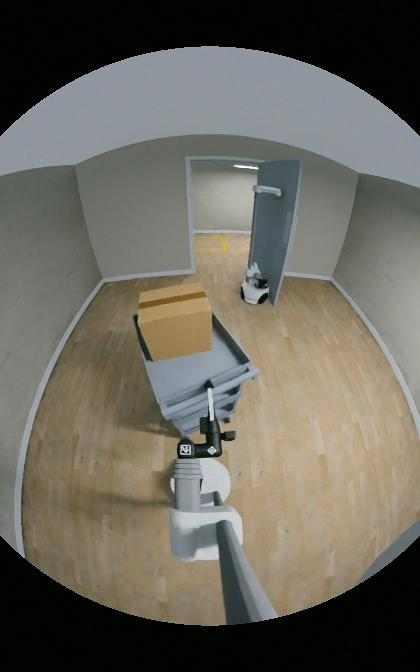

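Request:
move --blocking false --r2 '{"base":{"translate_m":-0.6,"strafe_m":-0.32},"pace":"slow"}' --cameras '[]'

Request:
wait --seconds 9 --cameras '["r2_head_camera"]'

Scene clock: 355.00 s.
move: r2 moving
r1: as last shown
r1.lidar_m: 4.99 0.36 0.25 - 0.25 0.25 0.54 1.23 1.17 2.77 2.90 1.40
r1.servo_current: wrist_yaw_rad=46(52) wrist_pitch_rad=52(52) wrist_roll_rad=46(59) gripper_m=46(46)
r1.contact_limits: strafe_m 0.6
r1.wrist_depth_mm: - 135 - - 377 236 173 / - 120 142 - 382 228 175 / - 125 166 - 387 243 176 / 109 135 211 - 394 231 177 / 214 - - - 394 233 178 / 1008 1205 193 1182 191 233 178 / 750 750 759 153 366 208 178
r2.base_odometry: x=-1.273 y=-0.756 heading=-2.883
r2.turned_by_wheels: +0.001
r2.turned_by_imu: +0.002
r2.base_tilt: forward=-0.7 right=+0.1
r2.lidar_m: 0.32 0.32 2.07 2.00 2.07 2.83 2.75 2.86 2.87 2.74 2.88 0.45
r2.base_status: translate_m moving; strafe_m moving
r2.joint_positions: lift_m=+0.690 arm_m=+0.000 wrist_yaw_rad=+0.007 wrist_pitch_rad=+0.002 wrist_roll_rad=+1.569 gripper_m=-0.037
r2.joint_status: not commanded
r2.measured_speeds: translate_m=-0.049 strafe_m=-0.026 rotate_rad=+0.001 lift_m=+0.000 arm_m=+0.000 wrist_yaw_rad=+0.006 wrist_pitch_rad=+0.000 wrist_roll_rad=+0.000
r2.motor_effort: lift_m=+21(21) arm_m=+4(5) wheel_0=+4(6) wheel_1=-7(8) wheel_2=+17(17)
r2.servo_current: wrist_yaw_rad=59(59) wrist_pitch_rad=39(46) wrist_roll_rad=59(59) gripper_m=98(98)
r2.hand_pose: x=+0.4598 y=-0.0855 z=+0.8673 quat_wxyz=(+0.708, +0.707, +0.003, +0.002) (m; r2's base frame)
r2.wrist_depth_mm: - - - 232 303 310 312 / - - - 215 282 1576 1182 / - - - 200 265 1708 517 / - - - 187 249 768 - / - 449 445 179 235 - - / - 436 186 167 179 798 - / - 421 424 - 213 741 -
pictures: none
No camera images: "cameras" was empty.

Scene clock: 362.47 s.
earlier move: r2 done
r1.base_odometry: x=-2.037 y=-0.303 heading=-2.350
r1.turned_by_wheels: +0.000
r1.turned_by_imu: +0.000
r1.base_tilt: forward=-1.6 right=+1.3
r1.lidar_m: 1.98 0.33 0.25 - 0.25 0.26 0.54 1.22 1.20 2.78 2.93 1.85
r1.base_status: not commanded
r1.joint_positions: lift_m=+0.124 arm_m=+0.000 wrist_yaw_rad=+3.196 wrist_pitch_rad=+0.002 wrist_roll_rad=+0.000 gripper_m=+0.056
r1.joint_status: not commanded
r1.measured_speeds: all 0
r1.motor_effort: lift_m=+19(20) arm_m=+4(4) wheel_0=-8(8) wheel_1=+7(7) wheel_2=+0(0)
r1.servo_current: wrist_yaw_rad=39(72) wrist_pitch_rad=39(52) wrist_roll_rad=39(72) gripper_m=39(46)
r1.contact_limits: strafe_m 0.6
r1.hand_pose: x=-0.1219 y=+0.0716 z=+0.3019 quat_wxyz=(-0.027, -0.001, +0.000, +1.000) (m; r1's base frame)
r1.wrist_depth_mm: - 134 - - 373 236 174 / - 121 142 - 382 229 174 / - 125 165 - 389 242 176 / 109 136 211 - 394 233 177 / 215 - - - 394 231 178 / 1025 1229 193 1182 191 232 178 / 759 741 759 153 364 208 179
r2.base_odometry: x=-0.785 y=-0.304 heading=-2.884
r2.turned_by_wheels: -0.001
r2.turned_by_imu: +0.000
r2.base_tilt: forward=-0.6 right=+0.1
r2.lidar_m: 0.30 0.30 2.41 2.26 2.38 2.24 2.15 2.23 2.54 2.44 2.53 0.46
r2.base_status: done
r2.joint_positions: lift_m=+0.690 arm_m=+0.000 wrist_yaw_rad=+0.003 wrist_pitch_rad=+0.002 wrist_roll_rad=+1.569 gripper_m=-0.037
r2.joint_status: not commanded
r2.measured_speeds: all 0
r2.motor_effort: lift_m=+21(21) arm_m=-4(5) wheel_0=-6(11) wheel_1=-5(9) wheel_2=+8(17)
r2.servo_current: wrist_yaw_rad=52(78) wrist_pitch_rad=46(46) wrist_roll_rad=46(65) gripper_m=98(104)
r2.hand_pose: x=+0.4596 y=-0.0864 z=+0.8673 quat_wxyz=(+0.708, +0.707, +0.002, +0.000) (m; r2's base frame)
r2.wrist_depth_mm: - - - 279 - 1661 1182 / - - - 301 320 343 342 / - - - 216 285 1708 500 / - - - 198 259 1756 - / - - 449 182 240 798 - / - 436 184 164 179 - - / - - 415 - 210 723 -
wait: 7.47 of 9 s (r2 has come to rest)
pictures: r2_head_camera
Images, in order (width x height): r2_head_camera 420x560.

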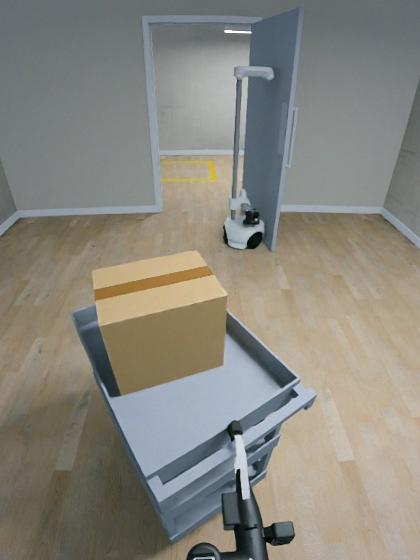

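Request:
move --blocking false --r2 '{"base":{"strafe_m":0.5},"pace":"slow"}' --cameras '[]'

Request:
wait --seconds 7 --cameras '["r2_head_camera"]'

Scene clock: 370.40 s.
move: r2 moving
r1: as last shown
r1.lidar_m: 1.96 0.32 0.25 - 0.25 0.25 0.53 1.21 1.19 2.78 2.92 1.85
r1.servo_current: wrist_yaw_rad=65(65) wrist_pitch_rad=39(46) wrist_roll_rad=33(59) gripper_m=52(52)
r1.contact_limits: strafe_m 0.6
r1.wrist_depth_mm: - 135 - - 377 236 174 / - 120 142 - 382 228 174 / - 125 165 - 387 243 176 / 109 135 211 - 392 230 177 / 215 - - - 397 231 178 / 1008 1205 195 1160 191 233 178 / 759 759 750 153 362 207 178
r2.base_odometry: x=-0.781 y=-0.317 heading=-2.885
r2.turned_by_wheels: -0.001
r2.turned_by_imu: +0.000
r2.base_tilt: forward=-0.6 right=+0.1
r2.lidar_m: 0.28 0.35 2.39 2.27 2.35 2.23 2.15 2.25 2.54 2.45 2.55 0.45
r2.base_status: strafe_m moving
r2.joint_positions: lift_m=+0.690 arm_m=+0.000 wrist_yaw_rad=-0.002 wrist_pitch_rad=+0.002 wrist_roll_rad=+1.569 gripper_m=-0.037
r2.joint_status: not commanded
r2.measured_speeds: translate_m=+0.000 strafe_m=+0.056 rotate_rad=-0.001 lift_m=+0.000 arm_m=+0.000 wrist_yaw_rad=-0.031 wrist_pitch_rad=+0.000 wrist_roll_rad=+0.000
r2.motor_effort: lift_m=+21(21) arm_m=-4(4) wheel_0=-10(13) wheel_1=+6(8) wheel_2=-1(8)
r2.servo_current: wrist_yaw_rad=52(59) wrist_pitch_rad=46(46) wrist_roll_rad=46(59) gripper_m=91(104)
r2.hand_pose: x=+0.4591 y=-0.0880 z=+0.8673 quat_wxyz=(+0.708, +0.707, +0.000, -0.002) (m; r2's base frame)
r2.wrist_depth_mm: - - - 282 - 1661 1182 / - - - 304 324 345 343 / - - - 219 285 1708 1182 / - - - 198 260 1756 - / - - 449 181 239 778 - / - 439 183 163 179 - - / - 413 413 - 208 732 -
pictures: none
No camera images: "cameras" was empty.

Scene clock: 376.03 s.
earlier move: r2 done
r1.base_odometry: x=-2.037 y=-0.303 heading=-2.350
r1.turned_by_wheels: +0.000
r1.turned_by_imu: +0.000
r1.base_tilt: forward=-1.6 right=+1.2
r1.lidar_m: 5.02 0.32 0.25 - 0.25 0.25 0.55 1.20 1.20 2.77 2.93 1.92
r1.base_status: not commanded
r1.joint_positions: lift_m=+0.124 arm_m=+0.000 wrist_yaw_rad=+3.196 wrist_pitch_rad=+0.002 wrist_roll_rad=+0.000 gripper_m=+0.056
r1.joint_status: not commanded
r1.measured_speeds: all 0
r1.motor_effort: lift_m=+19(20) arm_m=+4(4) wheel_0=-8(8) wheel_1=+7(7) wheel_2=+0(0)
r1.servo_current: wrist_yaw_rad=52(65) wrist_pitch_rad=39(52) wrist_roll_rad=52(65) gripper_m=46(52)
r1.contact_limits: strafe_m 0.6
r1.hand_pose: x=-0.1219 y=+0.0716 z=+0.3019 quat_wxyz=(-0.027, -0.001, +0.000, +1.000) (m; r1's base frame)
r1.wrist_depth_mm: - 135 - - 375 237 173 / - 121 143 - 382 227 174 / - 125 165 - 389 242 176 / 109 135 211 - 392 232 178 / 215 - - - 394 232 178 / 1025 1229 194 1182 191 233 178 / 768 759 759 153 364 208 178
r2.base_odometry: x=-0.658 y=-0.787 heading=-2.884
r2.turned_by_wheels: +0.000
r2.turned_by_imu: -0.002
r2.base_tilt: forward=-0.7 right=+0.1
r2.lidar_m: 0.40 0.44 1.90 1.77 1.87 2.22 2.15 2.24 3.06 2.94 3.05 0.40
r2.base_status: done
r2.joint_positions: lift_m=+0.690 arm_m=+0.000 wrist_yaw_rad=-0.010 wrist_pitch_rad=+0.002 wrist_roll_rad=+1.569 gripper_m=-0.037
r2.joint_status: not commanded
r2.measured_speeds: all 0
r2.motor_effort: lift_m=+21(21) arm_m=-4(4) wheel_0=-5(19) wheel_1=+4(8) wheel_2=-2(8)
r2.servo_current: wrist_yaw_rad=52(85) wrist_pitch_rad=39(52) wrist_roll_rad=39(59) gripper_m=98(104)
r2.hand_pose: x=+0.4584 y=-0.0902 z=+0.8673 quat_wxyz=(+0.708, +0.707, -0.003, -0.004) (m; r2's base frame)
r2.wrist_depth_mm: - - - 140 195 640 - / - - 433 145 201 - - / - 418 413 148 208 - - / - 449 439 154 213 - - / - - 469 158 220 - - / - - 185 163 180 1537 - / - - - - 233 1618 488
wait: 5.63 of 7 s (r2 has come to rest)
pictures: r2_head_camera
Images, in order (width x height): r2_head_camera 420x560.

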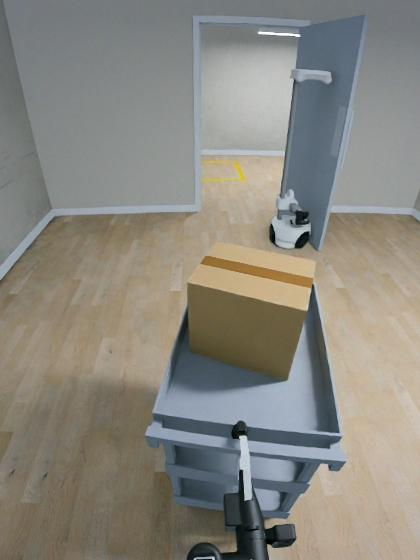

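Request:
move --blocking false --r2 '{"base":{"translate_m":0.22,"strafe_m":-0.06},"pace":"slow"}' --cameras '[]'

Request:
wait --seconds 5 --cameras '["r2_head_camera"]'

Scene clock: 383.33 s.
move: r2 moving
r1: as last shown
r1.base_tilt: forward=-1.6 right=+1.3
r1.lidar_m: 5.00 0.33 0.25 - 0.25 0.26 0.55 1.20 1.19 2.77 2.93 1.91
r1.motor_effort: lift_m=+20(20) arm_m=+4(4) wheel_0=-7(8) wheel_1=+7(7) wheel_2=+0(0)
r1.servo_current: wrist_yaw_rad=39(78) wrist_pitch_rad=46(46) wrist_roll_rad=46(72) gripper_m=39(46)
r1.contact_limits: strafe_m 0.6
r1.wrist_depth_mm: - 135 - - 375 236 173 / - 121 143 - 382 228 175 / - 125 165 - 387 243 176 / 109 135 211 - 392 232 178 / 214 - - - 392 231 178 / 1008 1229 193 1160 191 233 178 / 750 759 741 153 364 207 178
r2.base_odometry: x=-0.670 y=-0.787 heading=-2.884
r2.turned_by_wheels: +0.000
r2.turned_by_imu: +0.001
r2.base_tilt: forward=-0.7 right=+0.0
r2.lidar_m: 0.40 0.47 1.89 1.78 1.87 2.22 2.15 2.25 3.04 2.93 3.05 0.42
r2.base_status: translate_m moving; strafe_m moving
r2.joint_positions: lift_m=+0.690 arm_m=+0.000 wrist_yaw_rad=-0.010 wrist_pitch_rad=+0.002 wrist_roll_rad=+1.569 gripper_m=-0.037
r2.joint_status: not commanded
r2.measured_speeds: translate_m=+0.049 strafe_m=-0.013 rotate_rad=+0.003 lift_m=+0.000 arm_m=+0.000 wrist_yaw_rad=+0.000 wrist_pitch_rad=+0.000 wrist_roll_rad=+0.000
r2.motor_effort: lift_m=+21(21) arm_m=+0(4) wheel_0=+10(10) wheel_1=+8(8) wheel_2=-15(18)
r2.servo_current: wrist_yaw_rad=65(72) wrist_pitch_rad=33(46) wrist_roll_rad=39(59) gripper_m=91(104)
r2.hand_pose: x=+0.4584 y=-0.0902 z=+0.8673 quat_wxyz=(+0.708, +0.707, -0.003, -0.004) (m; r2's base frame)
r2.wrist_depth_mm: - - - 140 194 640 - / - - 433 143 199 - - / - 415 407 148 206 - - / - 452 439 153 213 - - / - - 469 157 220 - - / - - 186 163 180 1464 - / - - - - 234 1661 488
pictures: none
No camera images: "cameras" was empty.

Scene clock: 386.37 s.
earlier move: r2 done
r1.base_odometry: x=-2.037 y=-0.303 heading=-2.350
r1.turned_by_wheels: +0.000
r1.turned_by_imu: +0.000
r1.base_tilt: forward=-1.6 right=+1.2
r1.lidar_m: 4.99 0.32 0.25 - 0.25 0.25 0.51 1.21 1.18 2.75 2.94 1.69
r1.base_status: not commanded
r1.joint_positions: lift_m=+0.124 arm_m=+0.000 wrist_yaw_rad=+3.196 wrist_pitch_rad=+0.002 wrist_roll_rad=+0.000 gripper_m=+0.056
r1.joint_status: not commanded
r1.measured_speeds: all 0
r1.motor_effort: lift_m=+20(20) arm_m=+4(4) wheel_0=-7(8) wheel_1=+7(7) wheel_2=+0(0)
r1.servo_current: wrist_yaw_rad=39(78) wrist_pitch_rad=39(52) wrist_roll_rad=33(72) gripper_m=46(46)
r1.contact_limits: strafe_m 0.6
r1.hand_pose: x=-0.1219 y=+0.0716 z=+0.3019 quat_wxyz=(-0.027, -0.001, +0.000, +1.000) (m; r1's base frame)
r1.wrist_depth_mm: - 135 - - 375 236 173 / - 120 143 - 382 227 175 / - 125 165 - 384 242 175 / 109 135 211 - 392 231 177 / 214 - - - 392 232 178 / 991 1229 194 1205 191 234 179 / 741 759 750 153 362 207 178
r2.base_odometry: x=-0.886 y=-0.785 heading=-2.884
r2.turned_by_wheels: +0.001
r2.turned_by_imu: +0.002
r2.base_tilt: forward=-0.7 right=+0.0
r2.lidar_m: 0.40 0.43 1.97 1.84 1.93 2.47 2.35 2.48 3.01 2.86 3.03 0.41
r2.base_status: done
r2.joint_positions: lift_m=+0.690 arm_m=+0.000 wrist_yaw_rad=+0.004 wrist_pitch_rad=+0.002 wrist_roll_rad=+1.569 gripper_m=-0.037
r2.joint_status: not commanded
r2.measured_speeds: all 0
r2.motor_effort: lift_m=+21(21) arm_m=+4(4) wheel_0=+8(16) wheel_1=+5(8) wheel_2=-4(18)
r2.servo_current: wrist_yaw_rad=46(78) wrist_pitch_rad=39(52) wrist_roll_rad=46(65) gripper_m=91(104)
r2.hand_pose: x=+0.4596 y=-0.0863 z=+0.8673 quat_wxyz=(+0.708, +0.707, +0.002, +0.001) (m; r2's base frame)
r2.wrist_depth_mm: - - - 148 203 1499 - / - - - 150 207 - - / - 415 413 153 212 - - / - 445 436 157 217 - - / - - 466 161 221 - - / - - 186 163 180 - - / - - - - 230 1537 500
wait: 3.03 of 5 s (r2 has come to rest)
pictures: r2_head_camera
Images, in order (width x height): r2_head_camera 420x560.

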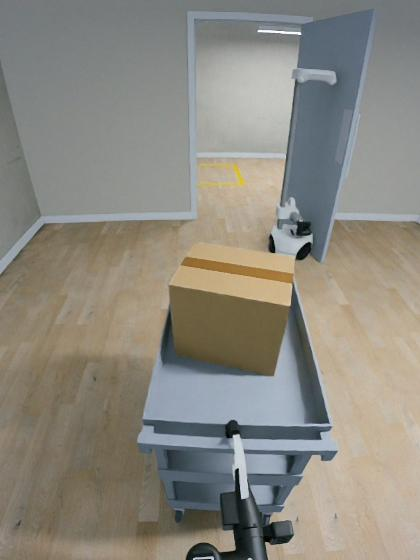

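Request:
move --blocking false --r2 '{"base":{"translate_m":0.25,"strafe_m":-0.08},"pace":"slow"}' --cameras '[]'

Request:
wait --seconds 5 --cameras '["r2_head_camera"]'

Scene clock: 393.87 s.
move: r2 moving
r1: as last shown
r1.base_tilt: forward=-1.6 right=+1.3
r1.lidar_m: 5.02 0.33 0.25 - 0.25 0.25 0.53 1.22 1.19 2.77 2.94 1.68
r1.servo_current: wrist_yaw_rad=46(65) wrist_pitch_rad=33(46) wrist_roll_rad=52(59) gripper_m=46(46)
r1.contact_limits: strafe_m 0.6
r1.wrist_depth_mm: - 134 - - 373 236 174 / - 121 142 - 382 228 175 / - 125 166 - 387 243 176 / 109 135 211 - 392 231 177 / 215 - - - 394 232 178 / 1008 1229 194 1160 191 233 178 / 759 759 750 154 366 207 178
r2.base_odometry: x=-0.899 y=-0.784 heading=-2.883
r2.turned_by_wheels: +0.001
r2.turned_by_imu: +0.001
r2.base_tilt: forward=-0.7 right=+0.0
r2.lidar_m: 0.40 0.45 1.94 1.82 1.92 2.46 2.38 2.49 2.99 2.88 3.01 0.42
r2.base_status: translate_m moving; strafe_m moving
r2.joint_positions: lift_m=+0.690 arm_m=+0.000 wrist_yaw_rad=+0.004 wrist_pitch_rad=+0.002 wrist_roll_rad=+1.569 gripper_m=-0.037
r2.joint_status: not commanded
r2.measured_speeds: translate_m=+0.048 strafe_m=-0.016 rotate_rad=-0.001 lift_m=+0.000 arm_m=+0.000 wrist_yaw_rad=+0.000 wrist_pitch_rad=+0.000 wrist_roll_rad=+0.000
r2.motor_effort: lift_m=+21(21) arm_m=+4(4) wheel_0=+13(16) wheel_1=+6(8) wheel_2=-10(10)
r2.servo_current: wrist_yaw_rad=46(59) wrist_pitch_rad=39(46) wrist_roll_rad=52(52) gripper_m=98(104)
r2.hand_pose: x=+0.4596 y=-0.0863 z=+0.8673 quat_wxyz=(+0.708, +0.707, +0.002, +0.001) (m; r2's base frame)
r2.wrist_depth_mm: - - - 148 204 1537 569 / - - - 151 208 - - / - 418 413 154 212 - - / - 442 436 157 216 - - / - - 455 160 221 - - / - - 186 163 181 - - / - - - - 231 1537 504
pictures: none
No camera images: "cameras" was empty.

Scene clock: 397.23 s.
earlier move: r2 done
r1.base_odometry: x=-2.037 y=-0.303 heading=-2.350
r1.turned_by_wheels: +0.000
r1.turned_by_imu: +0.000
r1.base_tilt: forward=-1.6 right=+1.3
r1.lidar_m: 5.00 0.33 0.25 - 0.25 0.26 0.53 1.21 1.17 2.76 2.92 1.44
r1.base_status: not commanded
r1.joint_positions: lift_m=+0.124 arm_m=+0.000 wrist_yaw_rad=+3.196 wrist_pitch_rad=+0.002 wrist_roll_rad=+0.000 gripper_m=+0.056
r1.joint_status: not commanded
r1.measured_speeds: all 0
r1.motor_effort: lift_m=+20(20) arm_m=+4(4) wheel_0=-7(9) wheel_1=+7(7) wheel_2=+0(0)
r1.servo_current: wrist_yaw_rad=39(78) wrist_pitch_rad=46(52) wrist_roll_rad=39(65) gripper_m=39(52)
r1.contact_limits: strafe_m 0.6
r1.hand_pose: x=-0.1219 y=+0.0716 z=+0.3019 quat_wxyz=(-0.027, -0.001, +0.000, +1.000) (m; r1's base frame)
r1.wrist_depth_mm: - 135 - - 377 236 174 / - 120 143 - 382 228 174 / - 125 166 - 387 242 176 / 109 136 211 - 392 232 178 / 215 - - - 394 233 178 / 1025 1229 195 1182 191 233 178 / 759 750 750 153 362 208 178
r2.base_odometry: x=-1.147 y=-0.772 heading=-2.883
r2.turned_by_wheels: +0.000
r2.turned_by_imu: +0.002
r2.base_tilt: forward=-0.7 right=+0.1
r2.lidar_m: 0.37 0.36 2.03 1.95 2.01 2.72 2.61 2.72 2.91 2.78 2.92 0.45
r2.base_status: done
r2.joint_positions: lift_m=+0.690 arm_m=+0.000 wrist_yaw_rad=+0.004 wrist_pitch_rad=+0.002 wrist_roll_rad=+1.569 gripper_m=-0.037
r2.joint_status: not commanded
r2.measured_speeds: all 0
r2.motor_effort: lift_m=+21(21) arm_m=+4(4) wheel_0=+7(17) wheel_1=+5(9) wheel_2=-4(11)
r2.servo_current: wrist_yaw_rad=46(65) wrist_pitch_rad=39(52) wrist_roll_rad=46(59) gripper_m=91(104)
r2.hand_pose: x=+0.4596 y=-0.0863 z=+0.8673 quat_wxyz=(+0.708, +0.707, +0.002, +0.001) (m; r2's base frame)
r2.wrist_depth_mm: - - - 173 234 1576 1205 / - - - - 232 1618 569 / - - - 170 230 788 - / - 442 439 169 229 831 - / - - 449 167 226 809 - / - - 189 166 180 - - / - - 469 - 222 - -
wait: 3.37 of 5 s (r2 has come to rest)
pictures: r2_head_camera
Images, in order (width x height): r2_head_camera 420x560.

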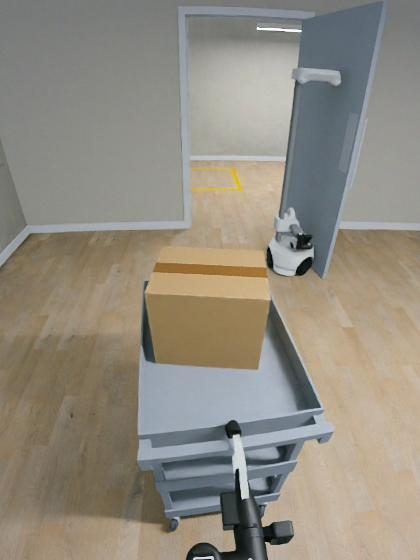

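Request:
move --blocking false --r2 '{"base":{"translate_m":0.22,"strafe_m":0.11},"pace":"slow"}' --cameras '[]'

Request:
wait --seconds 5 --cameras '["r2_head_camera"]'

Scene clock: 410.63 s.
move: r2 moving
r1: as last shown
r1.lidar_m: 5.02 0.34 0.25 - 0.25 0.25 0.55 1.22 1.19 2.78 2.93 1.43
r1.motor_effort: lift_m=+20(20) arm_m=+4(4) wheel_0=-8(8) wheel_1=+7(7) wheel_2=+0(0)
r1.servo_current: wrist_yaw_rad=52(52) wrist_pitch_rad=39(46) wrist_roll_rad=52(59) gripper_m=52(52)
r1.contact_limits: strafe_m 0.6
r1.wrist_depth_mm: - 135 - - 375 237 173 / - 121 143 - 382 229 175 / - 125 166 - 387 242 176 / 109 136 211 - 392 231 177 / 216 - - - 394 231 178 / 1008 1182 193 1205 191 232 179 / 759 759 759 153 364 208 178
r2.base_odometry: x=-1.158 y=-0.781 heading=-2.883
r2.turned_by_wheels: +0.000
r2.turned_by_imu: +0.000
r2.base_tilt: forward=-0.7 right=+0.1
r2.lidar_m: 0.38 0.39 2.02 1.94 2.02 2.74 2.63 2.76 2.92 2.80 2.92 0.43
r2.base_status: translate_m moving; strafe_m moving
r2.joint_positions: lift_m=+0.690 arm_m=+0.000 wrist_yaw_rad=+0.002 wrist_pitch_rad=+0.002 wrist_roll_rad=+1.569 gripper_m=-0.037
r2.joint_status: not commanded
r2.measured_speeds: translate_m=+0.049 strafe_m=+0.025 rotate_rad=-0.005 lift_m=+0.000 arm_m=+0.000 wrist_yaw_rad=-0.019 wrist_pitch_rad=+0.000 wrist_roll_rad=+0.000
r2.motor_effort: lift_m=+21(21) arm_m=+4(4) wheel_0=+5(10) wheel_1=+9(10) wheel_2=-12(12)
r2.servo_current: wrist_yaw_rad=52(52) wrist_pitch_rad=33(46) wrist_roll_rad=46(59) gripper_m=91(98)
r2.hand_pose: x=+0.4595 y=-0.0868 z=+0.8673 quat_wxyz=(+0.708, +0.707, +0.002, +0.000) (m; r2's base frame)
r2.wrist_depth_mm: - - - 177 237 1618 1182 / - - - - 235 1618 580 / - - - 172 232 788 - / - 442 436 170 229 820 - / - - 442 167 227 820 - / - - 186 166 179 - - / - - 466 - 222 - -
pictures: none
No camera images: "cameras" was empty.

Scene clock: 413.77 s.
earlier move: r2 done
r1.base_odometry: x=-2.037 y=-0.303 heading=-2.350
r1.turned_by_wheels: +0.000
r1.turned_by_imu: +0.000
r1.base_tilt: forward=-1.6 right=+1.3
r1.lidar_m: 5.01 0.35 0.25 - 0.25 0.25 0.54 1.22 1.19 2.78 1.51 1.26
r1.base_status: not commanded
r1.joint_positions: lift_m=+0.124 arm_m=+0.000 wrist_yaw_rad=+3.196 wrist_pitch_rad=+0.002 wrist_roll_rad=+0.000 gripper_m=+0.056
r1.joint_status: not commanded
r1.measured_speeds: all 0
r1.motor_effort: lift_m=+20(20) arm_m=+4(4) wheel_0=-8(8) wheel_1=+7(7) wheel_2=+0(0)
r1.servo_current: wrist_yaw_rad=59(72) wrist_pitch_rad=39(52) wrist_roll_rad=39(59) gripper_m=39(52)
r1.contact_limits: strafe_m 0.6
r1.hand_pose: x=-0.1219 y=+0.0716 z=+0.3019 quat_wxyz=(-0.027, -0.001, +0.000, +1.000) (m; r1's base frame)
r1.wrist_depth_mm: - 135 - - 375 236 173 / - 121 143 - 382 228 174 / - 125 166 - 387 242 176 / 109 135 211 - 389 231 178 / 216 - - - 394 233 178 / 991 1229 193 1182 191 233 178 / 750 759 750 153 362 208 178
r2.base_odometry: x=-1.332 y=-0.934 heading=-2.883
r2.turned_by_wheels: +0.000
r2.turned_by_imu: -0.001
r2.base_tilt: forward=-0.7 right=+0.1
r2.lidar_m: 0.38 0.41 1.92 1.83 1.91 2.68 2.84 2.96 3.01 2.90 3.05 0.41
r2.base_status: done
r2.joint_positions: lift_m=+0.690 arm_m=+0.000 wrist_yaw_rad=-0.006 wrist_pitch_rad=+0.002 wrist_roll_rad=+1.569 gripper_m=-0.037
r2.joint_status: not commanded
r2.measured_speeds: all 0
r2.motor_effort: lift_m=+21(21) arm_m=+4(4) wheel_0=+0(10) wheel_1=+5(10) wheel_2=-9(17)
r2.servo_current: wrist_yaw_rad=46(65) wrist_pitch_rad=39(46) wrist_roll_rad=46(59) gripper_m=98(104)
r2.hand_pose: x=+0.4587 y=-0.0892 z=+0.8673 quat_wxyz=(+0.708, +0.707, -0.001, -0.003) (m; r2's base frame)
r2.wrist_depth_mm: - - - 164 224 1537 1182 / - - - 163 223 1464 - / - - 427 164 223 798 - / - 442 436 164 224 820 - / - - 452 164 224 820 - / - - 185 164 179 - - / - - 480 - 224 1661 -
wait: 3.13 of 5 s (r2 has come to rest)
pictures: r2_head_camera
Images, in order (width x height): r2_head_camera 420x560.

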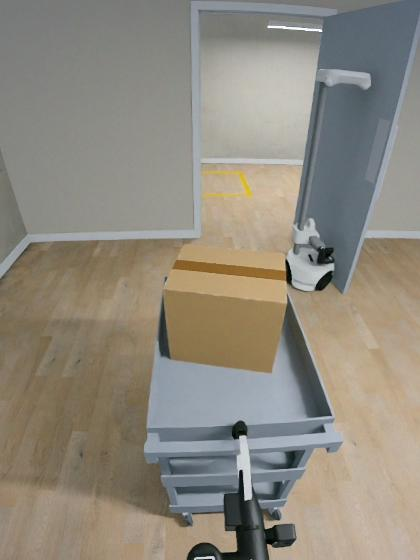

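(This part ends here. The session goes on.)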